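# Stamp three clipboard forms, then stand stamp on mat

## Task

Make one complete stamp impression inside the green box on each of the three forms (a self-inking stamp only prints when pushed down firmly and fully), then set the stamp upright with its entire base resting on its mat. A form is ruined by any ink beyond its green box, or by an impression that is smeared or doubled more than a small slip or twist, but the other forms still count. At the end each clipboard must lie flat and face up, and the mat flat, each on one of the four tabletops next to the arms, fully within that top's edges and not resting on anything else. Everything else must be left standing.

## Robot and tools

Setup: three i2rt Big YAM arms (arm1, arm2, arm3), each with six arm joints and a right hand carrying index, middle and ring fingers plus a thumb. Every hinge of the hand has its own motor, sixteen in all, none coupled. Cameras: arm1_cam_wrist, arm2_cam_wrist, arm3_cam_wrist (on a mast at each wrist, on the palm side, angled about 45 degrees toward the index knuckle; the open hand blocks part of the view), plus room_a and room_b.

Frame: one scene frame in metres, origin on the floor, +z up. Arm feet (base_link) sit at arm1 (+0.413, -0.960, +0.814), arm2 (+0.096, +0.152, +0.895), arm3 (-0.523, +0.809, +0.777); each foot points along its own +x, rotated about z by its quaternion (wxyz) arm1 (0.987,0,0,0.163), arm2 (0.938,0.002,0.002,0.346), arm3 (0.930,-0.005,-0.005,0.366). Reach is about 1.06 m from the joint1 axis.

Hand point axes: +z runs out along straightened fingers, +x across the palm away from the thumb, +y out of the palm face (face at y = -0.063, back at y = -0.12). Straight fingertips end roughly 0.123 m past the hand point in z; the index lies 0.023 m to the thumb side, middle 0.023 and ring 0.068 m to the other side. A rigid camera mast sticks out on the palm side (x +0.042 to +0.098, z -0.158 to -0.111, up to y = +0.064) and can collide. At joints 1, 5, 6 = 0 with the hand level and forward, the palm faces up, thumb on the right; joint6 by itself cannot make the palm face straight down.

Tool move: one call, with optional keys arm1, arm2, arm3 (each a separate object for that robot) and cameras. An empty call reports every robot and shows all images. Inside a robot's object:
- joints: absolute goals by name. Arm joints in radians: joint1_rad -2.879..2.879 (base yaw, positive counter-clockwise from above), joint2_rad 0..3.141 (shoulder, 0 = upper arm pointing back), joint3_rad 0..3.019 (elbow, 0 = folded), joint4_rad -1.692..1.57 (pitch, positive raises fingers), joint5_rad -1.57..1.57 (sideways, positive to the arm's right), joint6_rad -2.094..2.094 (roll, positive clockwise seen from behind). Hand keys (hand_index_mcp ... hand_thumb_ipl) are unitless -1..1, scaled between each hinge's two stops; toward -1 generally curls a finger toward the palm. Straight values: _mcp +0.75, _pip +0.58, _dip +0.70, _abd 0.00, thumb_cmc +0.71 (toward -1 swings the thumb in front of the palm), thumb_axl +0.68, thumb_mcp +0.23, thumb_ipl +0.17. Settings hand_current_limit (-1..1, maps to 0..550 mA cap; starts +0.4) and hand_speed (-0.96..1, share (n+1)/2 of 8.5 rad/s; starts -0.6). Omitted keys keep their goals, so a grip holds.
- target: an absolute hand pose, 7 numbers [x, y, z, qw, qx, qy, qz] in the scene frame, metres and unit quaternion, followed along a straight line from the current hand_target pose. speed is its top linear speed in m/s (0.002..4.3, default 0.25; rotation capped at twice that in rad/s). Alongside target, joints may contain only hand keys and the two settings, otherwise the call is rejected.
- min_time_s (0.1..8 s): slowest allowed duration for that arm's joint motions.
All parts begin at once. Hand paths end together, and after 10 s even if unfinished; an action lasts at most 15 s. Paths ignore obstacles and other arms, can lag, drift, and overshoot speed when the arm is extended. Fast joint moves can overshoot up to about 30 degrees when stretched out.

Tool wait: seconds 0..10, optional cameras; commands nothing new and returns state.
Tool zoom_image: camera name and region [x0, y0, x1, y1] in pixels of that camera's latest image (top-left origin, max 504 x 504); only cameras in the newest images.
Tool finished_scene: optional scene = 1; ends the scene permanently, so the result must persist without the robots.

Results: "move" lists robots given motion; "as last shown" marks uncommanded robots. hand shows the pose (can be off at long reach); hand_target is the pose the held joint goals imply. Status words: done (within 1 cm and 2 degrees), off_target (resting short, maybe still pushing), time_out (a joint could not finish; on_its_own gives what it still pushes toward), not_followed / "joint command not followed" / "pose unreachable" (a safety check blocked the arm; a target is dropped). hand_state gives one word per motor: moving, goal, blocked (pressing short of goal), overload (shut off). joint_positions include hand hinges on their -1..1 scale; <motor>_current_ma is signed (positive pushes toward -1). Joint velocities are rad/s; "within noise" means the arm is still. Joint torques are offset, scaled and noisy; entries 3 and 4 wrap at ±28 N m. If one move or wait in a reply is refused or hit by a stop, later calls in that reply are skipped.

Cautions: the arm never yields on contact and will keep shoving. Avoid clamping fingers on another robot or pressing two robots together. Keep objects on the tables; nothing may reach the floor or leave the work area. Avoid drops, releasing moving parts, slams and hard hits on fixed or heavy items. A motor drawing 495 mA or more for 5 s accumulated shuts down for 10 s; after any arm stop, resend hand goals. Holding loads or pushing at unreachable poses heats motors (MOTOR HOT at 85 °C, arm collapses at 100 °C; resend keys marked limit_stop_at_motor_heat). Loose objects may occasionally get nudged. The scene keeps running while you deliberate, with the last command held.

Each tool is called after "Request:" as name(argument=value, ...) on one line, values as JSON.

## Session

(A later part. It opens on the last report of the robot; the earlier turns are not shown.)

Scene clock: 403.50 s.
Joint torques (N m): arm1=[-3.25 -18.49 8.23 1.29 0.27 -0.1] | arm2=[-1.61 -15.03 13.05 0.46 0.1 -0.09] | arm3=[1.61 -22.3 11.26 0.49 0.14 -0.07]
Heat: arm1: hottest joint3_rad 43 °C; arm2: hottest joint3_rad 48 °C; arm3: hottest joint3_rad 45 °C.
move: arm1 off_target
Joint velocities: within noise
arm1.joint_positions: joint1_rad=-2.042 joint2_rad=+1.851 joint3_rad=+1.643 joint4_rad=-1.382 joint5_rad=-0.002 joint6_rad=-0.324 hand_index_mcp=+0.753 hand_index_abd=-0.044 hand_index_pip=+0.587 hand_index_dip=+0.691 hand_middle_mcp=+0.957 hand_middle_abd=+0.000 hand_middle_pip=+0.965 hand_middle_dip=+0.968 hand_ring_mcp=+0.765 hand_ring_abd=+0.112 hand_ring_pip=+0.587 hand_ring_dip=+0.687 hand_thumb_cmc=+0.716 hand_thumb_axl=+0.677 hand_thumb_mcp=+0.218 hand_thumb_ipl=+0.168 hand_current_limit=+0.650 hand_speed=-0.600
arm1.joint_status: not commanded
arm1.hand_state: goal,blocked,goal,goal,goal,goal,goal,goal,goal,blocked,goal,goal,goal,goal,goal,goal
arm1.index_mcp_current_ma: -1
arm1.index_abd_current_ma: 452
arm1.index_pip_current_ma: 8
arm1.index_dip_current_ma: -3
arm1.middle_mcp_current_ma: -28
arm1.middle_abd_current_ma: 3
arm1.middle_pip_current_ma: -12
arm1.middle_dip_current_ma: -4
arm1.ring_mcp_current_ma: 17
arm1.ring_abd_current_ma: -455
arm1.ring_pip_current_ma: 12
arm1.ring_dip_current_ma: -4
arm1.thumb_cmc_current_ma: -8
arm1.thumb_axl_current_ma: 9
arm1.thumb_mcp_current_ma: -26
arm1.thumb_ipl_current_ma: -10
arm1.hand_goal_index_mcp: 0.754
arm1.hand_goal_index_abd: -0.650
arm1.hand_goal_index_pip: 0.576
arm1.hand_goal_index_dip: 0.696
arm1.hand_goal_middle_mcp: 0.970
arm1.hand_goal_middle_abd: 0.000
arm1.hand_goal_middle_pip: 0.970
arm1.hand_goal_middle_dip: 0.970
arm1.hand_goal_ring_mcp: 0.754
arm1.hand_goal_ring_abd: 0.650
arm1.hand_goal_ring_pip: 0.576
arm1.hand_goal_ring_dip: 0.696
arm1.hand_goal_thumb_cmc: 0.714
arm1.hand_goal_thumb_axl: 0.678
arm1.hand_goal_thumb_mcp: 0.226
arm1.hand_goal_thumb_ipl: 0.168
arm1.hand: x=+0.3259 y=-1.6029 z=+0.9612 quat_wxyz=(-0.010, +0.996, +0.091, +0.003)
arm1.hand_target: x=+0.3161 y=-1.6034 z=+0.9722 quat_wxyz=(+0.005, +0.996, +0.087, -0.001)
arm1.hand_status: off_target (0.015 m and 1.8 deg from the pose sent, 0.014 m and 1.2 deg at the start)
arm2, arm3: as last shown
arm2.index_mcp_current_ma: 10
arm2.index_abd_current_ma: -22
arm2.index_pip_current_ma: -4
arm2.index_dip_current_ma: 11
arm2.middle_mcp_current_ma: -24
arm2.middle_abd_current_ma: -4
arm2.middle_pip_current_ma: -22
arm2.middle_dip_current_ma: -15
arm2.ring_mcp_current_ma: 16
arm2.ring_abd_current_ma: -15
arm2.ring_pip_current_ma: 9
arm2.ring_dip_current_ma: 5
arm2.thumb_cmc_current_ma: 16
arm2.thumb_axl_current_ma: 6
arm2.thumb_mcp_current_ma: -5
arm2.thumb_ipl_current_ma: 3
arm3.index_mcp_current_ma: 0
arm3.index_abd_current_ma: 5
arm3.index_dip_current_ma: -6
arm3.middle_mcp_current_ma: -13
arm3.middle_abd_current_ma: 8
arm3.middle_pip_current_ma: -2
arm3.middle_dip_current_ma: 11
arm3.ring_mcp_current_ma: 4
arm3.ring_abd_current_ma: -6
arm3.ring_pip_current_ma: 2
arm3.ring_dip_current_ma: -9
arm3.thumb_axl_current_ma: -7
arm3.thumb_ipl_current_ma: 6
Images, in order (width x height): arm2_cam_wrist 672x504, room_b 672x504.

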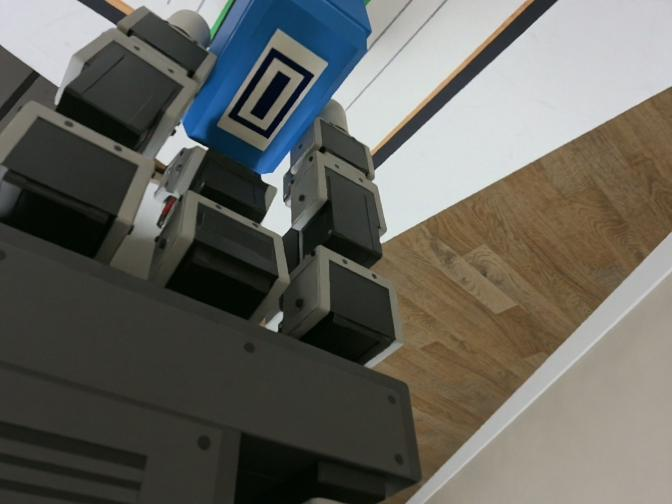

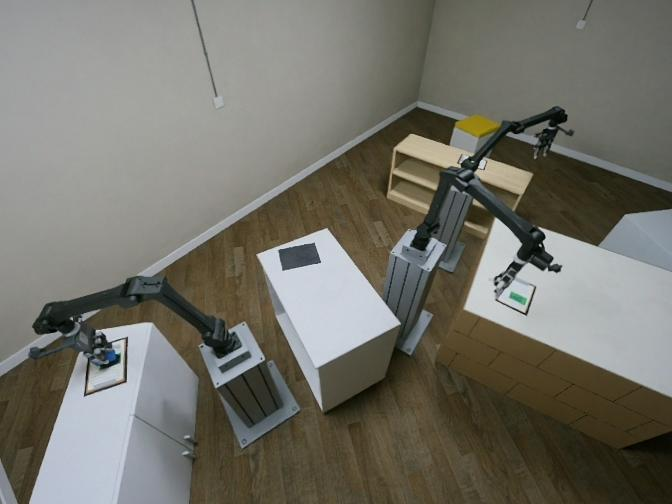

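Request:
move(arm1={"joints":{"hand_index_abd":0.0,"hand_ring_abd":0.0}}, cameras=["arm2_cam_wrist","room_b"])

Request:
zoom_image(camera="room_b", region=[92, 340, 132, 380])

Scene clock: 404.57 s.
Joint torques (N m): arm1=[-3.25 -18.61 8.27 1.02 0.27 -0.1] | arm2=[-1.61 -15.03 13.04 0.46 0.09 -0.09] | arm3=[1.55 -22.18 11.29 0.44 0.14 -0.07]
Heat: arm1: hottest joint3_rad 43 °C; arm2: hottest joint3_rad 48 °C; arm3: hottest joint3_rad 45 °C.
move: arm1 done
Joint velocities: within noise
arm1.joint_positions: joint1_rad=-2.043 joint2_rad=+1.851 joint3_rad=+1.643 joint4_rad=-1.373 joint5_rad=-0.002 joint6_rad=-0.325 hand_index_mcp=+0.748 hand_index_abd=-0.007 hand_index_pip=+0.580 hand_index_dip=+0.691 hand_middle_mcp=+0.957 hand_middle_abd=+0.001 hand_middle_pip=+0.965 hand_middle_dip=+0.968 hand_ring_mcp=+0.754 hand_ring_abd=+0.000 hand_ring_pip=+0.577 hand_ring_dip=+0.688 hand_thumb_cmc=+0.716 hand_thumb_axl=+0.677 hand_thumb_mcp=+0.218 hand_thumb_ipl=+0.168 hand_current_limit=+0.650 hand_speed=-0.600
arm1.joint_status: all done
arm1.hand_state: goal,goal,goal,goal,goal,goal,goal,goal,goal,goal,goal,goal,goal,goal,goal,goal
arm1.index_mcp_current_ma: -3
arm1.index_abd_current_ma: -4
arm1.index_pip_current_ma: -2
arm1.index_dip_current_ma: 0
arm1.middle_mcp_current_ma: -21
arm1.middle_abd_current_ma: 4
arm1.middle_pip_current_ma: -13
arm1.middle_dip_current_ma: -1
arm1.ring_mcp_current_ma: 8
arm1.ring_abd_current_ma: -1
arm1.ring_pip_current_ma: -2
arm1.ring_dip_current_ma: -12
arm1.thumb_cmc_current_ma: -5
arm1.thumb_axl_current_ma: 5
arm1.thumb_mcp_current_ma: -24
arm1.thumb_ipl_current_ma: -14
arm1.hand_goal_index_mcp: 0.754
arm1.hand_goal_index_abd: 0.000
arm1.hand_goal_index_pip: 0.576
arm1.hand_goal_index_dip: 0.696
arm1.hand_goal_middle_mcp: 0.970
arm1.hand_goal_middle_abd: 0.000
arm1.hand_goal_middle_pip: 0.970
arm1.hand_goal_middle_dip: 0.970
arm1.hand_goal_ring_mcp: 0.754
arm1.hand_goal_ring_abd: 0.000
arm1.hand_goal_ring_pip: 0.576
arm1.hand_goal_ring_dip: 0.696
arm1.hand_goal_thumb_cmc: 0.714
arm1.hand_goal_thumb_axl: 0.678
arm1.hand_goal_thumb_mcp: 0.226
arm1.hand_goal_thumb_ipl: 0.168
arm1.hand: x=+0.3254 y=-1.6049 z=+0.9619 quat_wxyz=(-0.006, +0.996, +0.091, +0.002)
arm1.hand_target: x=+0.3161 y=-1.6034 z=+0.9722 quat_wxyz=(+0.005, +0.996, +0.087, -0.001)
arm1.hand_status: not commanded
arm2, arm3: as last shown
arm2.index_mcp_current_ma: -1
arm2.index_abd_current_ma: -8
arm2.index_pip_current_ma: 8
arm2.index_dip_current_ma: 10
arm2.middle_mcp_current_ma: -27
arm2.middle_abd_current_ma: 11
arm2.middle_pip_current_ma: -18
arm2.middle_dip_current_ma: -1
arm2.ring_mcp_current_ma: 26
arm2.ring_abd_current_ma: 17
arm2.ring_pip_current_ma: 5
arm2.ring_dip_current_ma: -7
arm2.thumb_cmc_current_ma: 8
arm2.thumb_axl_current_ma: 1
arm2.thumb_mcp_current_ma: -15
arm2.thumb_ipl_current_ma: 1
arm3.index_mcp_current_ma: -3
arm3.index_abd_current_ma: 6
arm3.index_pip_current_ma: -2
arm3.index_dip_current_ma: -5
arm3.middle_mcp_current_ma: -11
arm3.middle_pip_current_ma: -4
arm3.middle_dip_current_ma: 13
arm3.ring_pip_current_ma: 3
arm3.ring_dip_current_ma: -7
arm3.thumb_cmc_current_ma: 10
arm3.thumb_axl_current_ma: -11
arm3.thumb_mcp_current_ma: 1
arm3.thumb_ipl_current_ma: 9
Images, in order (width x height): arm2_cam_wrist 672x504, room_b 672x504.

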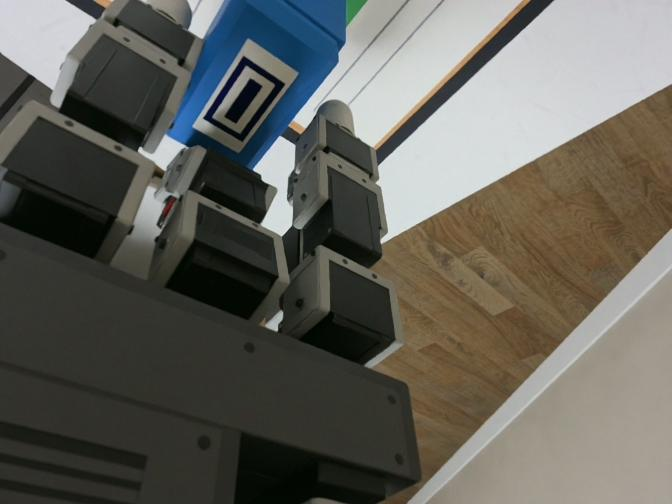

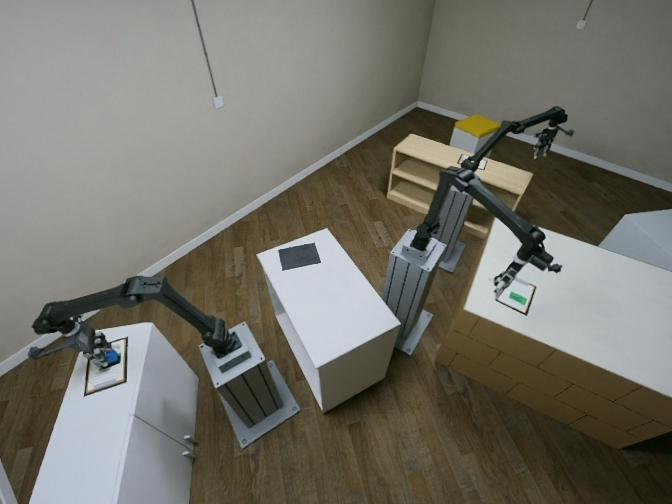

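Scaled by 12.600.

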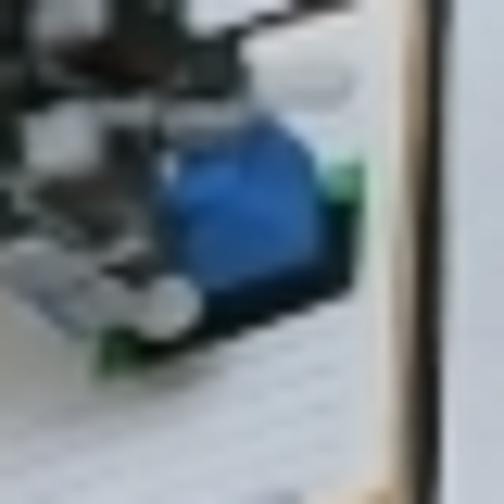

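Request:
zoom_image(camera="arm2_cam_wrist", region=[180, 0, 440, 190])

Scaled by 1.938.

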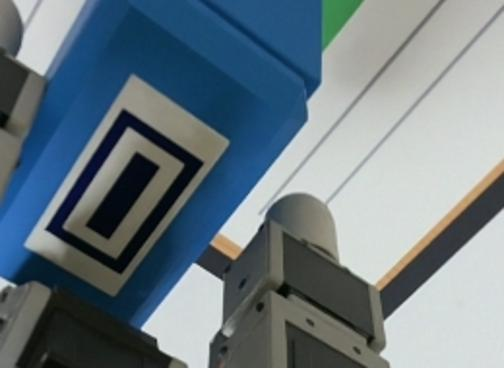

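Request:
move(arm1={"target":[0.3165,-1.6150,1.130,0.0240,0.9962,0.0872,-0.0040],"speed":0.08}, cameras=["arm2_cam_wrist","room_b"])

Request:
zoom_image(camera="arm2_cam_wrist", region=[180, 0, 540, 250])

Request:
zoom_image(camera="room_b", region=[92, 340, 132, 380])

Scene clock: 408.40 s.
Joint torques (N m): arm1=[-3.08 -18.37 13.49 0.47 0.11 -0.07] | arm2=[-1.61 -15.03 13.07 0.46 0.1 -0.09] | arm3=[1.44 -22.24 11.26 0.43 0.14 -0.08]
Heat: arm1: hottest joint3_rad 44 °C; arm2: hottest joint3_rad 48 °C; arm3: hottest joint3_rad 45 °C.
move: arm1 off_target
Joint velocities: within noise
arm1.joint_positions: joint1_rad=-2.043 joint2_rad=+1.827 joint3_rad=+1.939 joint4_rad=-1.672 joint5_rad=-0.002 joint6_rad=-0.325 hand_index_mcp=+0.748 hand_index_abd=-0.007 hand_index_pip=+0.580 hand_index_dip=+0.691 hand_middle_mcp=+0.957 hand_middle_abd=+0.001 hand_middle_pip=+0.965 hand_middle_dip=+0.968 hand_ring_mcp=+0.754 hand_ring_abd=+0.000 hand_ring_pip=+0.577 hand_ring_dip=+0.688 hand_thumb_cmc=+0.716 hand_thumb_axl=+0.677 hand_thumb_mcp=+0.218 hand_thumb_ipl=+0.168 hand_current_limit=+0.650 hand_speed=-0.600
arm1.joint_status: not commanded
arm1.hand_state: goal,goal,goal,goal,goal,goal,goal,goal,goal,goal,goal,goal,goal,goal,goal,goal
arm1.index_mcp_current_ma: -10
arm1.index_abd_current_ma: -8
arm1.index_pip_current_ma: 3
arm1.index_dip_current_ma: -4
arm1.middle_mcp_current_ma: -22
arm1.middle_abd_current_ma: 1
arm1.middle_pip_current_ma: -11
arm1.middle_dip_current_ma: -2
arm1.ring_mcp_current_ma: 8
arm1.ring_abd_current_ma: -2
arm1.ring_pip_current_ma: -1
arm1.ring_dip_current_ma: -8
arm1.thumb_cmc_current_ma: -6
arm1.thumb_axl_current_ma: 4
arm1.thumb_mcp_current_ma: -19
arm1.thumb_ipl_current_ma: -10
arm1.hand_goal_index_mcp: 0.754
arm1.hand_goal_index_abd: 0.000
arm1.hand_goal_index_pip: 0.576
arm1.hand_goal_index_dip: 0.696
arm1.hand_goal_middle_mcp: 0.970
arm1.hand_goal_middle_abd: 0.000
arm1.hand_goal_middle_pip: 0.970
arm1.hand_goal_middle_dip: 0.970
arm1.hand_goal_ring_mcp: 0.754
arm1.hand_goal_ring_abd: 0.000
arm1.hand_goal_ring_pip: 0.576
arm1.hand_goal_ring_dip: 0.696
arm1.hand_goal_thumb_cmc: 0.714
arm1.hand_goal_thumb_axl: 0.678
arm1.hand_goal_thumb_mcp: 0.226
arm1.hand_goal_thumb_ipl: 0.168
arm1.hand: x=+0.3250 y=-1.6078 z=+1.0900 quat_wxyz=(+0.005, +0.996, +0.091, +0.000)
arm1.hand_target: x=+0.3169 y=-1.6128 z=+1.1293 quat_wxyz=(+0.040, +0.995, +0.087, -0.008)
arm1.hand_status: off_target (0.042 m and 2.2 deg from the pose sent, 0.169 m and 3.5 deg at the start; a joint's target at an end of its range on 23 of 76 steps)
arm2, arm3: as last shown
arm2.index_mcp_current_ma: -8
arm2.index_abd_current_ma: -12
arm2.index_pip_current_ma: -1
arm2.index_dip_current_ma: 14
arm2.middle_mcp_current_ma: -19
arm2.middle_abd_current_ma: -6
arm2.middle_pip_current_ma: -26
arm2.middle_dip_current_ma: -10
arm2.ring_mcp_current_ma: 1
arm2.ring_abd_current_ma: -3
arm2.ring_pip_current_ma: 15
arm2.ring_dip_current_ma: 10
arm2.thumb_cmc_current_ma: 21
arm2.thumb_axl_current_ma: 7
arm2.thumb_mcp_current_ma: 8
arm2.thumb_ipl_current_ma: -8
arm3.index_pip_current_ma: 1
arm3.index_dip_current_ma: -2
arm3.middle_abd_current_ma: 5
arm3.middle_dip_current_ma: 4
arm3.ring_mcp_current_ma: 5
arm3.ring_abd_current_ma: -9
arm3.ring_pip_current_ma: 5
arm3.ring_dip_current_ma: -4
arm3.thumb_cmc_current_ma: 11
arm3.thumb_axl_current_ma: -8
arm3.thumb_mcp_current_ma: -5
arm3.thumb_ipl_current_ma: 10
Images, in order (width x height): arm2_cam_wrist 672x504, room_b 672x504.

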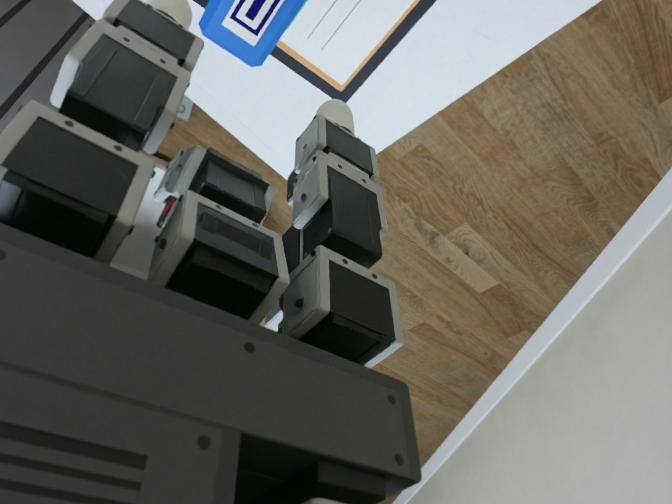

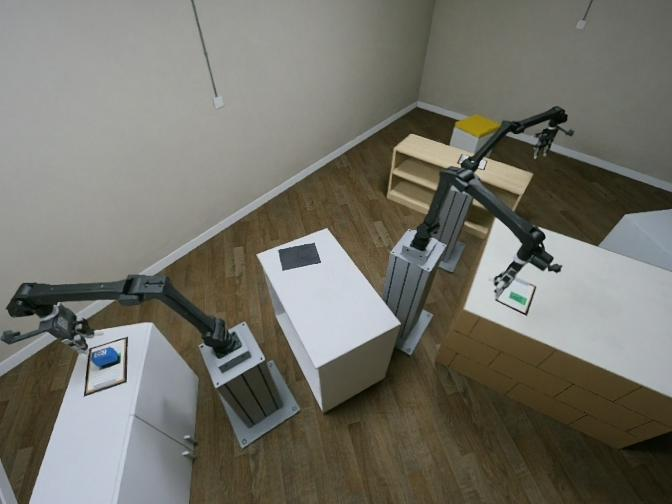

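Scaled by 1.400.

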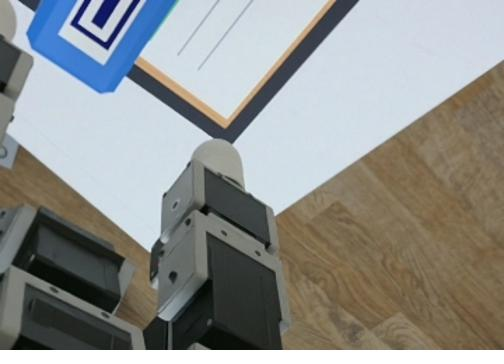

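Scaled by 12.600.

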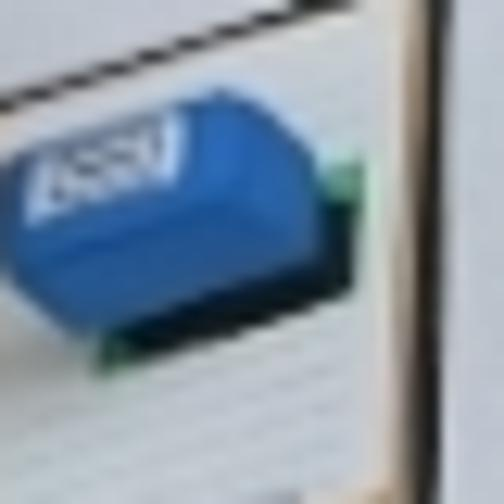

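Request:
move(arm1={"target":[0.3240,-1.5960,1.060,0.0240,0.9962,0.0872,-0.0040],"speed":0.08}, cameras=["arm2_cam_wrist"])

Request:
zoom_image(camera="arm2_cam_wrist", region=[140, 0, 440, 210])

Scene clock: 410.43 s.
Joint torques (N m): arm1=[-2.37 -18.49 8.7 1.06 0.12 0] | arm2=[-1.61 -15.03 13.05 0.47 0.1 -0.09] | arm3=[1.49 -22.18 11.29 0.47 0.15 -0.07]
Heat: arm1: hottest joint3_rad 44 °C; arm2: hottest joint3_rad 48 °C; arm3: hottest joint3_rad 45 °C.
move: arm1 off_target
Joint velocities: within noise
arm1.joint_positions: joint1_rad=-2.043 joint2_rad=+1.785 joint3_rad=+1.763 joint4_rad=-1.528 joint5_rad=-0.002 joint6_rad=-0.325 hand_index_mcp=+0.748 hand_index_abd=-0.007 hand_index_pip=+0.580 hand_index_dip=+0.691 hand_middle_mcp=+0.957 hand_middle_abd=+0.001 hand_middle_pip=+0.965 hand_middle_dip=+0.968 hand_ring_mcp=+0.754 hand_ring_abd=+0.000 hand_ring_pip=+0.577 hand_ring_dip=+0.688 hand_thumb_cmc=+0.716 hand_thumb_axl=+0.677 hand_thumb_mcp=+0.218 hand_thumb_ipl=+0.168 hand_current_limit=+0.650 hand_speed=-0.600
arm1.joint_status: not commanded
arm1.hand_state: goal,goal,goal,goal,goal,goal,goal,goal,goal,goal,goal,goal,goal,goal,goal,goal
arm1.index_mcp_current_ma: -11
arm1.index_abd_current_ma: -6
arm1.index_pip_current_ma: -4
arm1.index_dip_current_ma: -5
arm1.middle_mcp_current_ma: -28
arm1.middle_abd_current_ma: 1
arm1.middle_pip_current_ma: -14
arm1.middle_dip_current_ma: -3
arm1.ring_mcp_current_ma: 10
arm1.ring_abd_current_ma: -1
arm1.ring_pip_current_ma: 5
arm1.ring_dip_current_ma: -8
arm1.thumb_cmc_current_ma: -5
arm1.thumb_axl_current_ma: 6
arm1.thumb_mcp_current_ma: -18
arm1.thumb_ipl_current_ma: -11
arm1.hand_goal_index_mcp: 0.754
arm1.hand_goal_index_abd: 0.000
arm1.hand_goal_index_pip: 0.576
arm1.hand_goal_index_dip: 0.696
arm1.hand_goal_middle_mcp: 0.970
arm1.hand_goal_middle_abd: 0.000
arm1.hand_goal_middle_pip: 0.970
arm1.hand_goal_middle_dip: 0.970
arm1.hand_goal_ring_mcp: 0.754
arm1.hand_goal_ring_abd: 0.000
arm1.hand_goal_ring_pip: 0.576
arm1.hand_goal_ring_dip: 0.696
arm1.hand_goal_thumb_cmc: 0.714
arm1.hand_goal_thumb_axl: 0.678
arm1.hand_goal_thumb_mcp: 0.226
arm1.hand_goal_thumb_ipl: 0.168
arm1.hand: x=+0.3265 y=-1.5978 z=+1.0461 quat_wxyz=(+0.010, +0.996, +0.091, -0.002)
arm1.hand_target: x=+0.3240 y=-1.5959 z=+1.0599 quat_wxyz=(+0.024, +0.996, +0.087, -0.004)
arm1.hand_status: off_target (0.014 m and 1.7 deg from the pose sent, 0.032 m and 2.2 deg at the start)
arm2, arm3: as last shown
arm2.index_mcp_current_ma: -10
arm2.index_abd_current_ma: -14
arm2.index_pip_current_ma: -5
arm2.index_dip_current_ma: -5
arm2.middle_mcp_current_ma: -10
arm2.middle_abd_current_ma: 7
arm2.middle_pip_current_ma: -20
arm2.middle_dip_current_ma: 7
arm2.ring_mcp_current_ma: 17
arm2.ring_abd_current_ma: 4
arm2.ring_pip_current_ma: 26
arm2.ring_dip_current_ma: 3
arm2.thumb_cmc_current_ma: 19
arm2.thumb_axl_current_ma: -26
arm2.thumb_mcp_current_ma: 9
arm2.thumb_ipl_current_ma: 8
arm3.index_abd_current_ma: 7
arm3.index_pip_current_ma: -3
arm3.index_dip_current_ma: -5
arm3.middle_mcp_current_ma: -8
arm3.middle_abd_current_ma: 7
arm3.middle_pip_current_ma: -6
arm3.middle_dip_current_ma: 12
arm3.ring_mcp_current_ma: 7
arm3.ring_pip_current_ma: 1
arm3.ring_dip_current_ma: -5
arm3.thumb_cmc_current_ma: 13
arm3.thumb_axl_current_ma: -9
arm3.thumb_mcp_current_ma: -1
arm3.thumb_ipl_current_ma: 11
Images, in order (width x height): arm2_cam_wrist 672x504.

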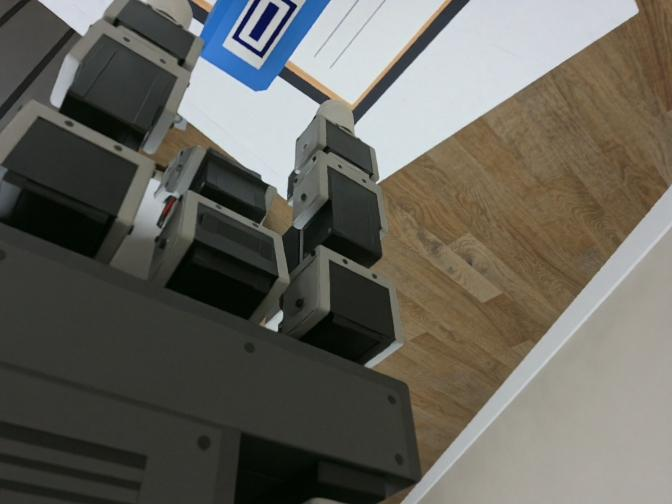

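Scaled by 1.680.

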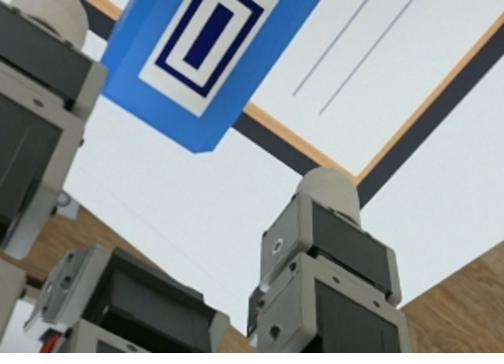

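Request:
move(arm1={"target":[0.3330,-1.5925,0.990,0.0080,0.9962,0.0872,-0.0010],"speed":0.06}, cameras=["arm2_cam_wrist"])

Request:
zoom_image(camera="arm2_cam_wrist", region=[140, 0, 440, 210])

Scene clock: 412.33 s.
Joint torques (N m): arm1=[-1.14 -15.85 8.5 1.02 0.21 0.04] | arm2=[-1.61 -15.03 13.04 0.46 0.1 -0.09] | arm3=[1.67 -22.24 11.23 0.43 0.14 -0.07]
Heat: arm1: hottest joint3_rad 43 °C; arm2: hottest joint3_rad 48 °C; arm3: hottest joint3_rad 45 °C.
move: arm1 done
Joint velocities: within noise
arm1.joint_positions: joint1_rad=-2.043 joint2_rad=+1.784 joint3_rad=+1.621 joint4_rad=-1.394 joint5_rad=-0.002 joint6_rad=-0.317 hand_index_mcp=+0.748 hand_index_abd=-0.007 hand_index_pip=+0.580 hand_index_dip=+0.691 hand_middle_mcp=+0.957 hand_middle_abd=+0.001 hand_middle_pip=+0.965 hand_middle_dip=+0.968 hand_ring_mcp=+0.754 hand_ring_abd=+0.000 hand_ring_pip=+0.577 hand_ring_dip=+0.688 hand_thumb_cmc=+0.716 hand_thumb_axl=+0.677 hand_thumb_mcp=+0.218 hand_thumb_ipl=+0.168 hand_current_limit=+0.650 hand_speed=-0.600
arm1.joint_status: not commanded
arm1.hand_state: goal,goal,goal,goal,goal,goal,goal,goal,goal,goal,goal,goal,goal,goal,goal,goal
arm1.index_mcp_current_ma: -10
arm1.index_abd_current_ma: -4
arm1.index_pip_current_ma: -1
arm1.index_dip_current_ma: -2
arm1.middle_mcp_current_ma: -24
arm1.middle_abd_current_ma: 6
arm1.middle_pip_current_ma: -12
arm1.middle_dip_current_ma: -3
arm1.ring_mcp_current_ma: 7
arm1.ring_abd_current_ma: -2
arm1.ring_pip_current_ma: 1
arm1.ring_dip_current_ma: -10
arm1.thumb_cmc_current_ma: -6
arm1.thumb_axl_current_ma: 13
arm1.thumb_mcp_current_ma: -22
arm1.thumb_ipl_current_ma: -8
arm1.hand_goal_index_mcp: 0.754
arm1.hand_goal_index_abd: 0.000
arm1.hand_goal_index_pip: 0.576
arm1.hand_goal_index_dip: 0.696
arm1.hand_goal_middle_mcp: 0.970
arm1.hand_goal_middle_abd: 0.000
arm1.hand_goal_middle_pip: 0.970
arm1.hand_goal_middle_dip: 0.970
arm1.hand_goal_ring_mcp: 0.754
arm1.hand_goal_ring_abd: 0.000
arm1.hand_goal_ring_pip: 0.576
arm1.hand_goal_ring_dip: 0.696
arm1.hand_goal_thumb_cmc: 0.714
arm1.hand_goal_thumb_axl: 0.678
arm1.hand_goal_thumb_mcp: 0.226
arm1.hand_goal_thumb_ipl: 0.168
arm1.hand: x=+0.3267 y=-1.5908 z=+0.9919 quat_wxyz=(+0.007, +0.996, +0.087, -0.001)
arm1.hand_target: x=+0.3330 y=-1.5925 z=+0.9900 quat_wxyz=(+0.008, +0.996, +0.087, -0.001)
arm1.hand_status: done (0.007 m and 0.2 deg from the pose sent, 0.057 m and 0.4 deg at the start)
arm2, arm3: as last shown
arm2.index_mcp_current_ma: -8
arm2.index_abd_current_ma: 2
arm2.index_pip_current_ma: -13
arm2.index_dip_current_ma: -19
arm2.middle_mcp_current_ma: -12
arm2.middle_abd_current_ma: -11
arm2.middle_pip_current_ma: -14
arm2.middle_dip_current_ma: 12
arm2.ring_mcp_current_ma: 10
arm2.ring_abd_current_ma: 2
arm2.ring_pip_current_ma: 0
arm2.ring_dip_current_ma: 4
arm2.thumb_cmc_current_ma: 14
arm2.thumb_axl_current_ma: -13
arm2.thumb_mcp_current_ma: 0
arm2.thumb_ipl_current_ma: 2
arm3.index_abd_current_ma: 4
arm3.index_pip_current_ma: 2
arm3.index_dip_current_ma: -6
arm3.middle_mcp_current_ma: -15
arm3.middle_abd_current_ma: 5
arm3.middle_pip_current_ma: -3
arm3.middle_dip_current_ma: 11
arm3.ring_mcp_current_ma: 10
arm3.ring_abd_current_ma: -8
arm3.ring_pip_current_ma: 2
arm3.ring_dip_current_ma: -6
arm3.thumb_cmc_current_ma: 12
arm3.thumb_axl_current_ma: -11
arm3.thumb_mcp_current_ma: -2
arm3.thumb_ipl_current_ma: 10
Images, in order (width x height): arm2_cam_wrist 672x504.

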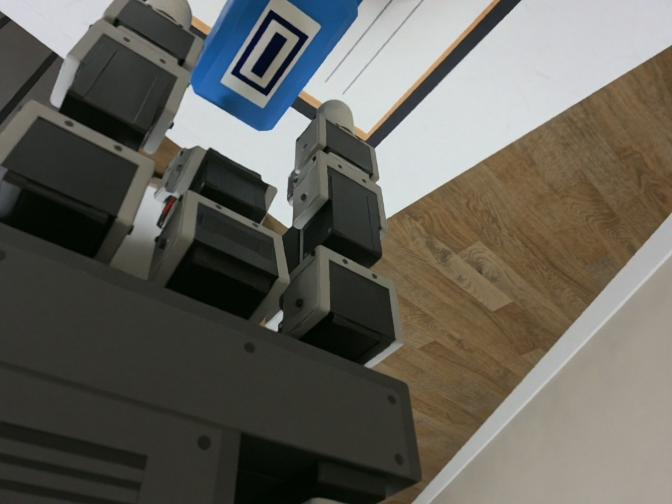

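Scaled by 1.680.

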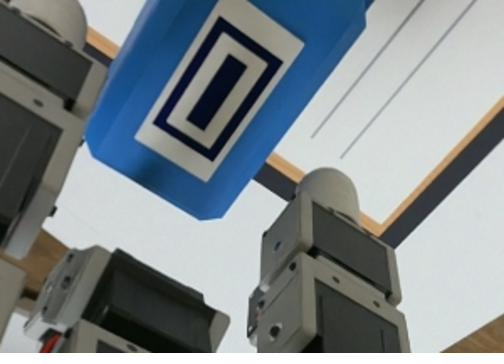

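Request:
move(arm1={"target":[0.3360,-1.5935,0.965,0.0030,0.9962,0.0872,-0.0005],"speed":0.05}, cameras=["arm2_cam_wrist"])

Request:
zoom_image(camera="arm2_cam_wrist", region=[140, 0, 440, 210])

Scene clock: 413.60 s.
Joint torques (N m): arm1=[-0.67 -14.56 8.42 1.06 0.26 0.07] | arm2=[-1.61 -15.03 13.04 0.46 0.09 -0.09] | arm3=[1.67 -22.24 11.23 0.43 0.14 -0.07]
Heat: arm1: hottest joint3_rad 43 °C; arm2: hottest joint3_rad 48 °C; arm3: hottest joint3_rad 45 °C.
move: arm1 off_target
Joint velocities: within noise
arm1.joint_positions: joint1_rad=-2.041 joint2_rad=+1.793 joint3_rad=+1.584 joint4_rad=-1.348 joint5_rad=-0.002 joint6_rad=-0.311 hand_index_mcp=+0.748 hand_index_abd=-0.007 hand_index_pip=+0.580 hand_index_dip=+0.691 hand_middle_mcp=+0.957 hand_middle_abd=+0.001 hand_middle_pip=+0.965 hand_middle_dip=+0.968 hand_ring_mcp=+0.754 hand_ring_abd=+0.000 hand_ring_pip=+0.577 hand_ring_dip=+0.688 hand_thumb_cmc=+0.716 hand_thumb_axl=+0.677 hand_thumb_mcp=+0.218 hand_thumb_ipl=+0.168 hand_current_limit=+0.650 hand_speed=-0.600
arm1.joint_status: not commanded
arm1.hand_state: goal,goal,goal,goal,goal,goal,goal,goal,goal,goal,goal,goal,goal,goal,goal,goal
arm1.index_mcp_current_ma: -10
arm1.index_abd_current_ma: -5
arm1.index_pip_current_ma: 2
arm1.index_dip_current_ma: -4
arm1.middle_mcp_current_ma: -20
arm1.middle_abd_current_ma: 3
arm1.middle_pip_current_ma: -11
arm1.middle_dip_current_ma: -5
arm1.ring_mcp_current_ma: 5
arm1.ring_abd_current_ma: -2
arm1.ring_pip_current_ma: 0
arm1.ring_dip_current_ma: -10
arm1.thumb_cmc_current_ma: -2
arm1.thumb_axl_current_ma: 7
arm1.thumb_mcp_current_ma: -25
arm1.thumb_ipl_current_ma: -6
arm1.hand_goal_index_mcp: 0.754
arm1.hand_goal_index_abd: 0.000
arm1.hand_goal_index_pip: 0.576
arm1.hand_goal_index_dip: 0.696
arm1.hand_goal_middle_mcp: 0.970
arm1.hand_goal_middle_abd: 0.000
arm1.hand_goal_middle_pip: 0.970
arm1.hand_goal_middle_dip: 0.970
arm1.hand_goal_ring_mcp: 0.754
arm1.hand_goal_ring_abd: 0.000
arm1.hand_goal_ring_pip: 0.576
arm1.hand_goal_ring_dip: 0.696
arm1.hand_goal_thumb_cmc: 0.714
arm1.hand_goal_thumb_axl: 0.678
arm1.hand_goal_thumb_mcp: 0.226
arm1.hand_goal_thumb_ipl: 0.168
arm1.hand: x=+0.3274 y=-1.5909 z=+0.9735 quat_wxyz=(+0.007, +0.996, +0.085, -0.001)
arm1.hand_target: x=+0.3359 y=-1.5932 z=+0.9651 quat_wxyz=(+0.003, +0.996, +0.087, -0.001)
arm1.hand_status: off_target (0.012 m and 0.5 deg from the pose sent, 0.029 m and 0.4 deg at the start)
arm2.joint_positions: joint1_rad=-0.297 joint2_rad=+1.646 joint3_rad=+1.447 joint4_rad=-1.379 joint5_rad=-0.004 joint6_rad=+0.010 hand_index_mcp=+0.758 hand_index_abd=-0.021 hand_index_pip=+0.579 hand_index_dip=+0.695 hand_middle_mcp=+0.956 hand_middle_abd=-0.004 hand_middle_pip=+0.961 hand_middle_dip=+0.965 hand_ring_mcp=+0.759 hand_ring_abd=+0.012 hand_ring_pip=+0.573 hand_ring_dip=+0.687 hand_thumb_cmc=+0.727 hand_thumb_axl=+0.677 hand_thumb_mcp=+0.214 hand_thumb_ipl=+0.168 hand_current_limit=+0.400 hand_speed=-0.600
arm2.joint_status: not commanded
arm2.hand_state: goal,blocked,goal,goal,goal,goal,goal,goal,goal,goal,goal,goal,goal,goal,goal,goal
arm2.index_mcp_current_ma: -1
arm2.index_abd_current_ma: 7
arm2.index_pip_current_ma: 3
arm2.index_dip_current_ma: -2
arm2.middle_mcp_current_ma: -29
arm2.middle_abd_current_ma: 9
arm2.middle_pip_current_ma: -17
arm2.middle_dip_current_ma: 8
arm2.ring_mcp_current_ma: -7
arm2.ring_abd_current_ma: -7
arm2.ring_pip_current_ma: 3
arm2.ring_dip_current_ma: -5
arm2.thumb_cmc_current_ma: 16
arm2.thumb_axl_current_ma: 4
arm2.thumb_mcp_current_ma: -4
arm2.thumb_ipl_current_ma: -15
arm2.hand_goal_index_mcp: 0.754
arm2.hand_goal_index_abd: 0.000
arm2.hand_goal_index_pip: 0.576
arm2.hand_goal_index_dip: 0.696
arm2.hand_goal_middle_mcp: 0.970
arm2.hand_goal_middle_abd: 0.000
arm2.hand_goal_middle_pip: 0.970
arm2.hand_goal_middle_dip: 0.970
arm2.hand_goal_ring_mcp: 0.754
arm2.hand_goal_ring_abd: 0.000
arm2.hand_goal_ring_pip: 0.576
arm2.hand_goal_ring_dip: 0.696
arm2.hand_goal_thumb_cmc: 0.714
arm2.hand_goal_thumb_axl: 0.678
arm2.hand_goal_thumb_mcp: 0.226
arm2.hand_goal_thumb_ipl: 0.168
arm2.hand: x=+0.6339 y=+0.3596 z=+1.0719 quat_wxyz=(-0.007, +0.553, +0.833, -0.002)
arm2.hand_target: x=+0.6459 y=+0.3624 z=+1.0996 quat_wxyz=(+0.008, +0.553, +0.833, +0.019)
arm2.hand_status: not commanded
arm3.joint_positions: joint1_rad=+0.904 joint2_rad=+2.229 joint3_rad=+2.433 joint4_rad=-1.685 joint5_rad=+0.008 joint6_rad=+1.581 hand_index_mcp=+0.748 hand_index_abd=+0.003 hand_index_pip=+0.571 hand_index_dip=+0.701 hand_middle_mcp=+0.960 hand_middle_abd=+0.000 hand_middle_pip=+0.966 hand_middle_dip=+0.968 hand_ring_mcp=+0.748 hand_ring_abd=+0.007 hand_ring_pip=+0.570 hand_ring_dip=+0.698 hand_thumb_cmc=+0.719 hand_thumb_axl=+0.677 hand_thumb_mcp=+0.221 hand_thumb_ipl=+0.168 hand_current_limit=+0.400 hand_speed=-0.600
arm3.joint_status: not commanded
arm3.hand_state: goal,goal,goal,goal,goal,goal,goal,goal,goal,goal,goal,goal,goal,goal,goal,goal
arm3.index_mcp_current_ma: -2
arm3.index_abd_current_ma: 7
arm3.index_pip_current_ma: 2
arm3.index_dip_current_ma: -2
arm3.middle_mcp_current_ma: -16
arm3.middle_abd_current_ma: 9
arm3.middle_pip_current_ma: -7
arm3.middle_dip_current_ma: 11
arm3.ring_mcp_current_ma: 4
arm3.ring_abd_current_ma: -9
arm3.ring_pip_current_ma: 0
arm3.ring_dip_current_ma: -4
arm3.thumb_cmc_current_ma: 10
arm3.thumb_axl_current_ma: -14
arm3.thumb_mcp_current_ma: -3
arm3.thumb_ipl_current_ma: 4
arm3.hand_goal_index_mcp: 0.754
arm3.hand_goal_index_abd: 0.000
arm3.hand_goal_index_pip: 0.576
arm3.hand_goal_index_dip: 0.696
arm3.hand_goal_middle_mcp: 0.970
arm3.hand_goal_middle_abd: 0.000
arm3.hand_goal_middle_pip: 0.970
arm3.hand_goal_middle_dip: 0.970
arm3.hand_goal_ring_mcp: 0.754
arm3.hand_goal_ring_abd: 0.000
arm3.hand_goal_ring_pip: 0.576
arm3.hand_goal_ring_dip: 0.696
arm3.hand_goal_thumb_cmc: 0.714
arm3.hand_goal_thumb_axl: 0.678
arm3.hand_goal_thumb_mcp: 0.226
arm3.hand_goal_thumb_ipl: 0.168
arm3.hand: x=-0.4964 y=+1.4951 z=+0.9914 quat_wxyz=(-0.024, +0.680, +0.732, +0.036)
arm3.hand_target: x=-0.4940 y=+1.4990 z=+1.0070 quat_wxyz=(-0.033, +0.679, +0.732, +0.046)
arm3.hand_status: not commanded
Images, in order (width x height): arm2_cam_wrist 672x504.

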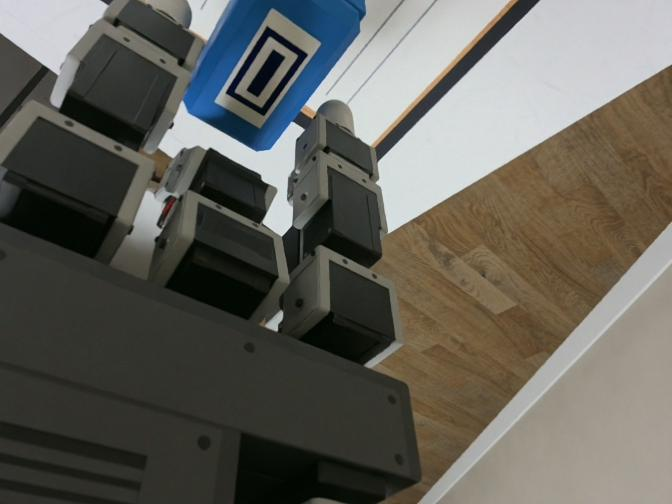

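Scaled by 1.680.

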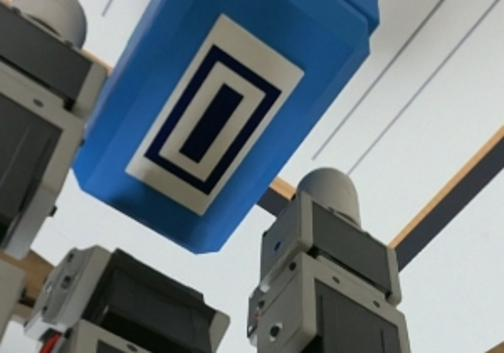

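Request:
move(arm1={"target":[0.3360,-1.5935,0.952,0.0030,0.9962,0.0872,-0.0005],"speed":0.05,"joints":{"hand_index_abd":-0.07,"hand_ring_abd":0.0}}, cameras=[])

Request:
move(arm1={"joints":{"hand_index_abd":-0.65,"hand_ring_abd":0.65}}, cameras=["arm2_cam_wrist","room_b"])

Request:
zoom_image(camera="room_b", region=[92, 340, 132, 380])

Request:
zoom_image(camera="arm2_cam_wrist", region=[180, 0, 440, 190])

Scene clock: 414.87 s.
Joint torques (N m): arm1=[-0.67 -14.45 8.35 1.07 0.27 0.07] | arm2=[-1.55 -15.03 13.05 0.46 0.1 -0.09] | arm3=[1.55 -22.18 11.29 0.46 0.14 -0.08]
Heat: arm1: hottest joint3_rad 43 °C; arm2: hottest joint3_rad 48 °C; arm3: hottest joint3_rad 45 °C.
move: arm1 off_target
Joint velocities: within noise
arm1.joint_positions: joint1_rad=-2.040 joint2_rad=+1.801 joint3_rad=+1.561 joint4_rad=-1.316 joint5_rad=-0.002 joint6_rad=-0.311 hand_index_mcp=+0.748 hand_index_abd=-0.056 hand_index_pip=+0.580 hand_index_dip=+0.691 hand_middle_mcp=+0.957 hand_middle_abd=+0.001 hand_middle_pip=+0.965 hand_middle_dip=+0.968 hand_ring_mcp=+0.754 hand_ring_abd=+0.000 hand_ring_pip=+0.577 hand_ring_dip=+0.688 hand_thumb_cmc=+0.716 hand_thumb_axl=+0.677 hand_thumb_mcp=+0.218 hand_thumb_ipl=+0.168 hand_current_limit=+0.650 hand_speed=-0.600
arm1.joint_status: all done
arm1.hand_state: goal,goal,goal,goal,goal,goal,goal,goal,goal,goal,goal,goal,goal,goal,goal,goal
arm1.index_mcp_current_ma: -7
arm1.index_abd_current_ma: 9
arm1.index_pip_current_ma: 0
arm1.index_dip_current_ma: -4
arm1.middle_mcp_current_ma: -24
arm1.middle_abd_current_ma: -1
arm1.middle_pip_current_ma: -17
arm1.middle_dip_current_ma: -4
arm1.ring_mcp_current_ma: 8
arm1.ring_abd_current_ma: 2
arm1.ring_pip_current_ma: 2
arm1.ring_dip_current_ma: -6
arm1.thumb_cmc_current_ma: -6
arm1.thumb_axl_current_ma: 6
arm1.thumb_mcp_current_ma: -18
arm1.thumb_ipl_current_ma: -9
arm1.hand_goal_index_mcp: 0.754
arm1.hand_goal_index_abd: -0.070
arm1.hand_goal_index_pip: 0.576
arm1.hand_goal_index_dip: 0.696
arm1.hand_goal_middle_mcp: 0.970
arm1.hand_goal_middle_abd: 0.000
arm1.hand_goal_middle_pip: 0.970
arm1.hand_goal_middle_dip: 0.970
arm1.hand_goal_ring_mcp: 0.754
arm1.hand_goal_ring_abd: 0.000
arm1.hand_goal_ring_pip: 0.576
arm1.hand_goal_ring_dip: 0.696
arm1.hand_goal_thumb_cmc: 0.714
arm1.hand_goal_thumb_axl: 0.678
arm1.hand_goal_thumb_mcp: 0.226
arm1.hand_goal_thumb_ipl: 0.168
arm1.hand: x=+0.3276 y=-1.5913 z=+0.9608 quat_wxyz=(+0.007, +0.996, +0.085, -0.001)
arm1.hand_target: x=+0.3360 y=-1.5933 z=+0.9520 quat_wxyz=(+0.003, +0.996, +0.087, -0.001)
arm1.hand_status: off_target (0.012 m and 0.6 deg from the pose sent, 0.023 m and 0.5 deg at the start)
arm2, arm3: as last shown
arm2.index_mcp_current_ma: -5
arm2.index_abd_current_ma: -24
arm2.index_pip_current_ma: -10
arm2.index_dip_current_ma: 7
arm2.middle_mcp_current_ma: -23
arm2.middle_abd_current_ma: -3
arm2.middle_pip_current_ma: -15
arm2.middle_dip_current_ma: 14
arm2.ring_mcp_current_ma: 0
arm2.ring_abd_current_ma: -12
arm2.ring_pip_current_ma: 7
arm2.ring_dip_current_ma: 8
arm2.thumb_cmc_current_ma: 23
arm2.thumb_axl_current_ma: -11
arm2.thumb_mcp_current_ma: -2
arm2.thumb_ipl_current_ma: -22
arm3.index_mcp_current_ma: -1
arm3.index_pip_current_ma: -3
arm3.index_dip_current_ma: -8
arm3.middle_mcp_current_ma: -9
arm3.middle_abd_current_ma: 7
arm3.middle_pip_current_ma: -4
arm3.middle_dip_current_ma: 10
arm3.ring_mcp_current_ma: 6
arm3.ring_pip_current_ma: -2
arm3.ring_dip_current_ma: -8
arm3.thumb_cmc_current_ma: 14
arm3.thumb_axl_current_ma: -12
arm3.thumb_mcp_current_ma: -2
arm3.thumb_ipl_current_ma: 7

Scene clock: 415.53 s.
Joint torques (N m): arm1=[-0.67 -14.8 8.39 1.07 0.26 0.07] | arm2=[-1.61 -15.03 13.04 0.46 0.09 -0.09] | arm3=[1.67 -22.24 11.23 0.42 0.14 -0.06]
Heat: arm1: hottest joint3_rad 43 °C; arm2: hottest joint3_rad 48 °C; arm3: hottest joint3_rad 45 °C.
move: arm1 off_target
Joint velocities: within noise
arm1.joint_positions: joint1_rad=-2.040 joint2_rad=+1.801 joint3_rad=+1.561 joint4_rad=-1.316 joint5_rad=-0.002 joint6_rad=-0.311 hand_index_mcp=+0.748 hand_index_abd=-0.110 hand_index_pip=+0.582 hand_index_dip=+0.691 hand_middle_mcp=+0.957 hand_middle_abd=+0.001 hand_middle_pip=+0.965 hand_middle_dip=+0.968 hand_ring_mcp=+0.754 hand_ring_abd=+0.042 hand_ring_pip=+0.578 hand_ring_dip=+0.688 hand_thumb_cmc=+0.716 hand_thumb_axl=+0.677 hand_thumb_mcp=+0.218 hand_thumb_ipl=+0.168 hand_current_limit=+0.650 hand_speed=-0.600
arm1.joint_status: hand_index_abd off_target (ended at -0.110, target -0.650); hand_ring_abd off_target (ended at +0.042, target +0.650)
arm1.hand_state: goal,blocked,goal,goal,goal,goal,goal,goal,goal,blocked,goal,goal,goal,goal,goal,goal
arm1.index_mcp_current_ma: -9
arm1.index_abd_current_ma: 457
arm1.index_pip_current_ma: 3
arm1.index_dip_current_ma: -1
arm1.middle_mcp_current_ma: -23
arm1.middle_abd_current_ma: 2
arm1.middle_pip_current_ma: -8
arm1.middle_dip_current_ma: -5
arm1.ring_mcp_current_ma: 11
arm1.ring_abd_current_ma: -454
arm1.ring_pip_current_ma: 0
arm1.ring_dip_current_ma: -6
arm1.thumb_cmc_current_ma: -10
arm1.thumb_axl_current_ma: 8
arm1.thumb_mcp_current_ma: -21
arm1.thumb_ipl_current_ma: -12
arm1.hand_goal_index_mcp: 0.754
arm1.hand_goal_index_abd: -0.650
arm1.hand_goal_index_pip: 0.576
arm1.hand_goal_index_dip: 0.696
arm1.hand_goal_middle_mcp: 0.970
arm1.hand_goal_middle_abd: 0.000
arm1.hand_goal_middle_pip: 0.970
arm1.hand_goal_middle_dip: 0.970
arm1.hand_goal_ring_mcp: 0.754
arm1.hand_goal_ring_abd: 0.650
arm1.hand_goal_ring_pip: 0.576
arm1.hand_goal_ring_dip: 0.696
arm1.hand_goal_thumb_cmc: 0.714
arm1.hand_goal_thumb_axl: 0.678
arm1.hand_goal_thumb_mcp: 0.226
arm1.hand_goal_thumb_ipl: 0.168
arm1.hand: x=+0.3276 y=-1.5913 z=+0.9608 quat_wxyz=(+0.007, +0.996, +0.085, -0.001)
arm1.hand_target: x=+0.3360 y=-1.5933 z=+0.9520 quat_wxyz=(+0.003, +0.996, +0.087, -0.001)
arm1.hand_status: not commanded
arm2, arm3: as last shown
arm2.index_mcp_current_ma: -1
arm2.index_abd_current_ma: -25
arm2.index_pip_current_ma: -3
arm2.index_dip_current_ma: -9
arm2.middle_mcp_current_ma: -29
arm2.middle_pip_current_ma: -20
arm2.middle_dip_current_ma: 8
arm2.ring_mcp_current_ma: 19
arm2.ring_abd_current_ma: -10
arm2.ring_pip_current_ma: 6
arm2.ring_dip_current_ma: -16
arm2.thumb_cmc_current_ma: 6
arm2.thumb_axl_current_ma: -5
arm2.thumb_mcp_current_ma: -9
arm2.thumb_ipl_current_ma: -12
arm3.index_mcp_current_ma: -5
arm3.index_abd_current_ma: 5
arm3.index_pip_current_ma: -2
arm3.index_dip_current_ma: -5
arm3.middle_mcp_current_ma: -13
arm3.middle_abd_current_ma: 6
arm3.middle_pip_current_ma: -3
arm3.middle_dip_current_ma: 8
arm3.ring_mcp_current_ma: 2
arm3.ring_abd_current_ma: -6
arm3.ring_pip_current_ma: 5
arm3.thumb_cmc_current_ma: 12
arm3.thumb_axl_current_ma: -9
arm3.thumb_mcp_current_ma: -5
arm3.thumb_ipl_current_ma: 5
Images, in order (width x height): arm2_cam_wrist 672x504, room_b 672x504.

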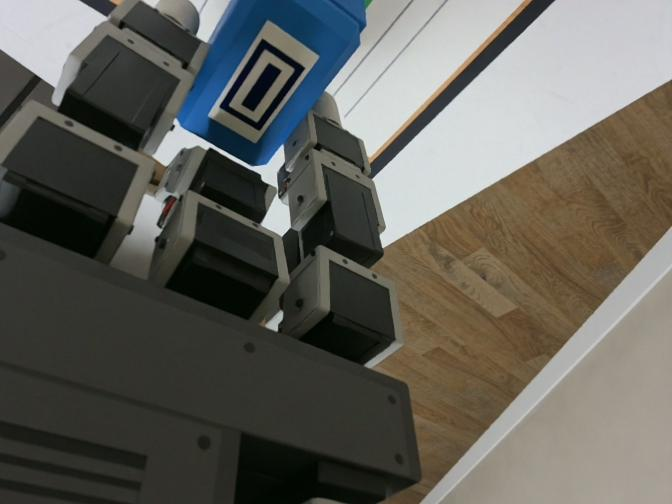

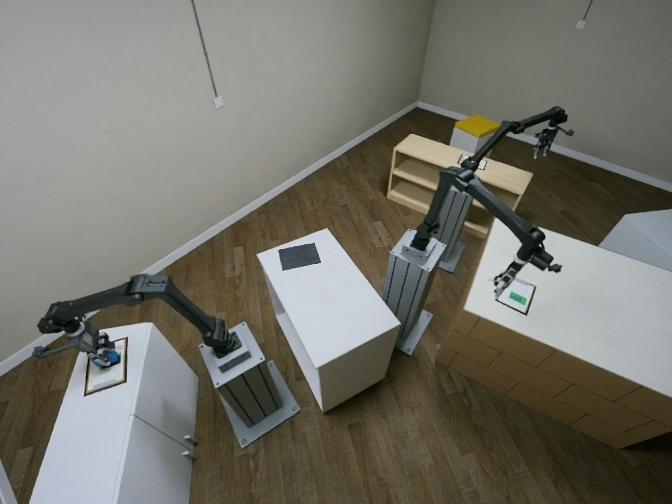

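Scaled by 12.600.

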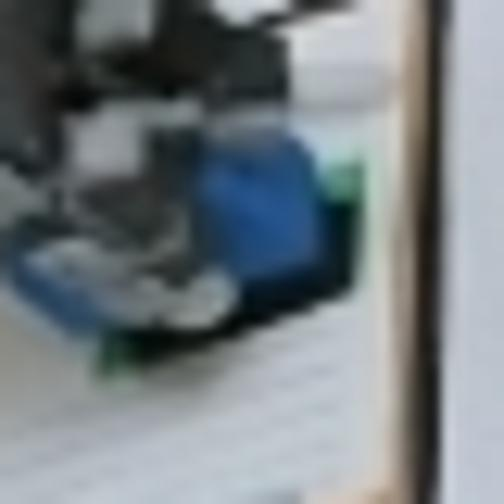

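Scaled by 1.938.

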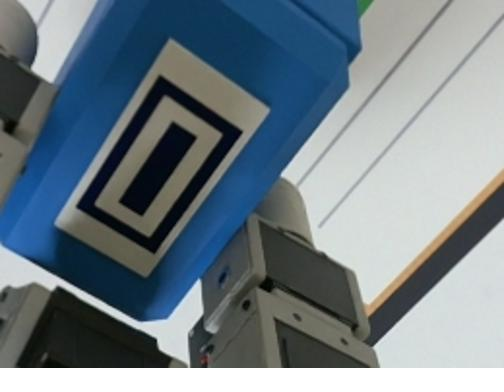

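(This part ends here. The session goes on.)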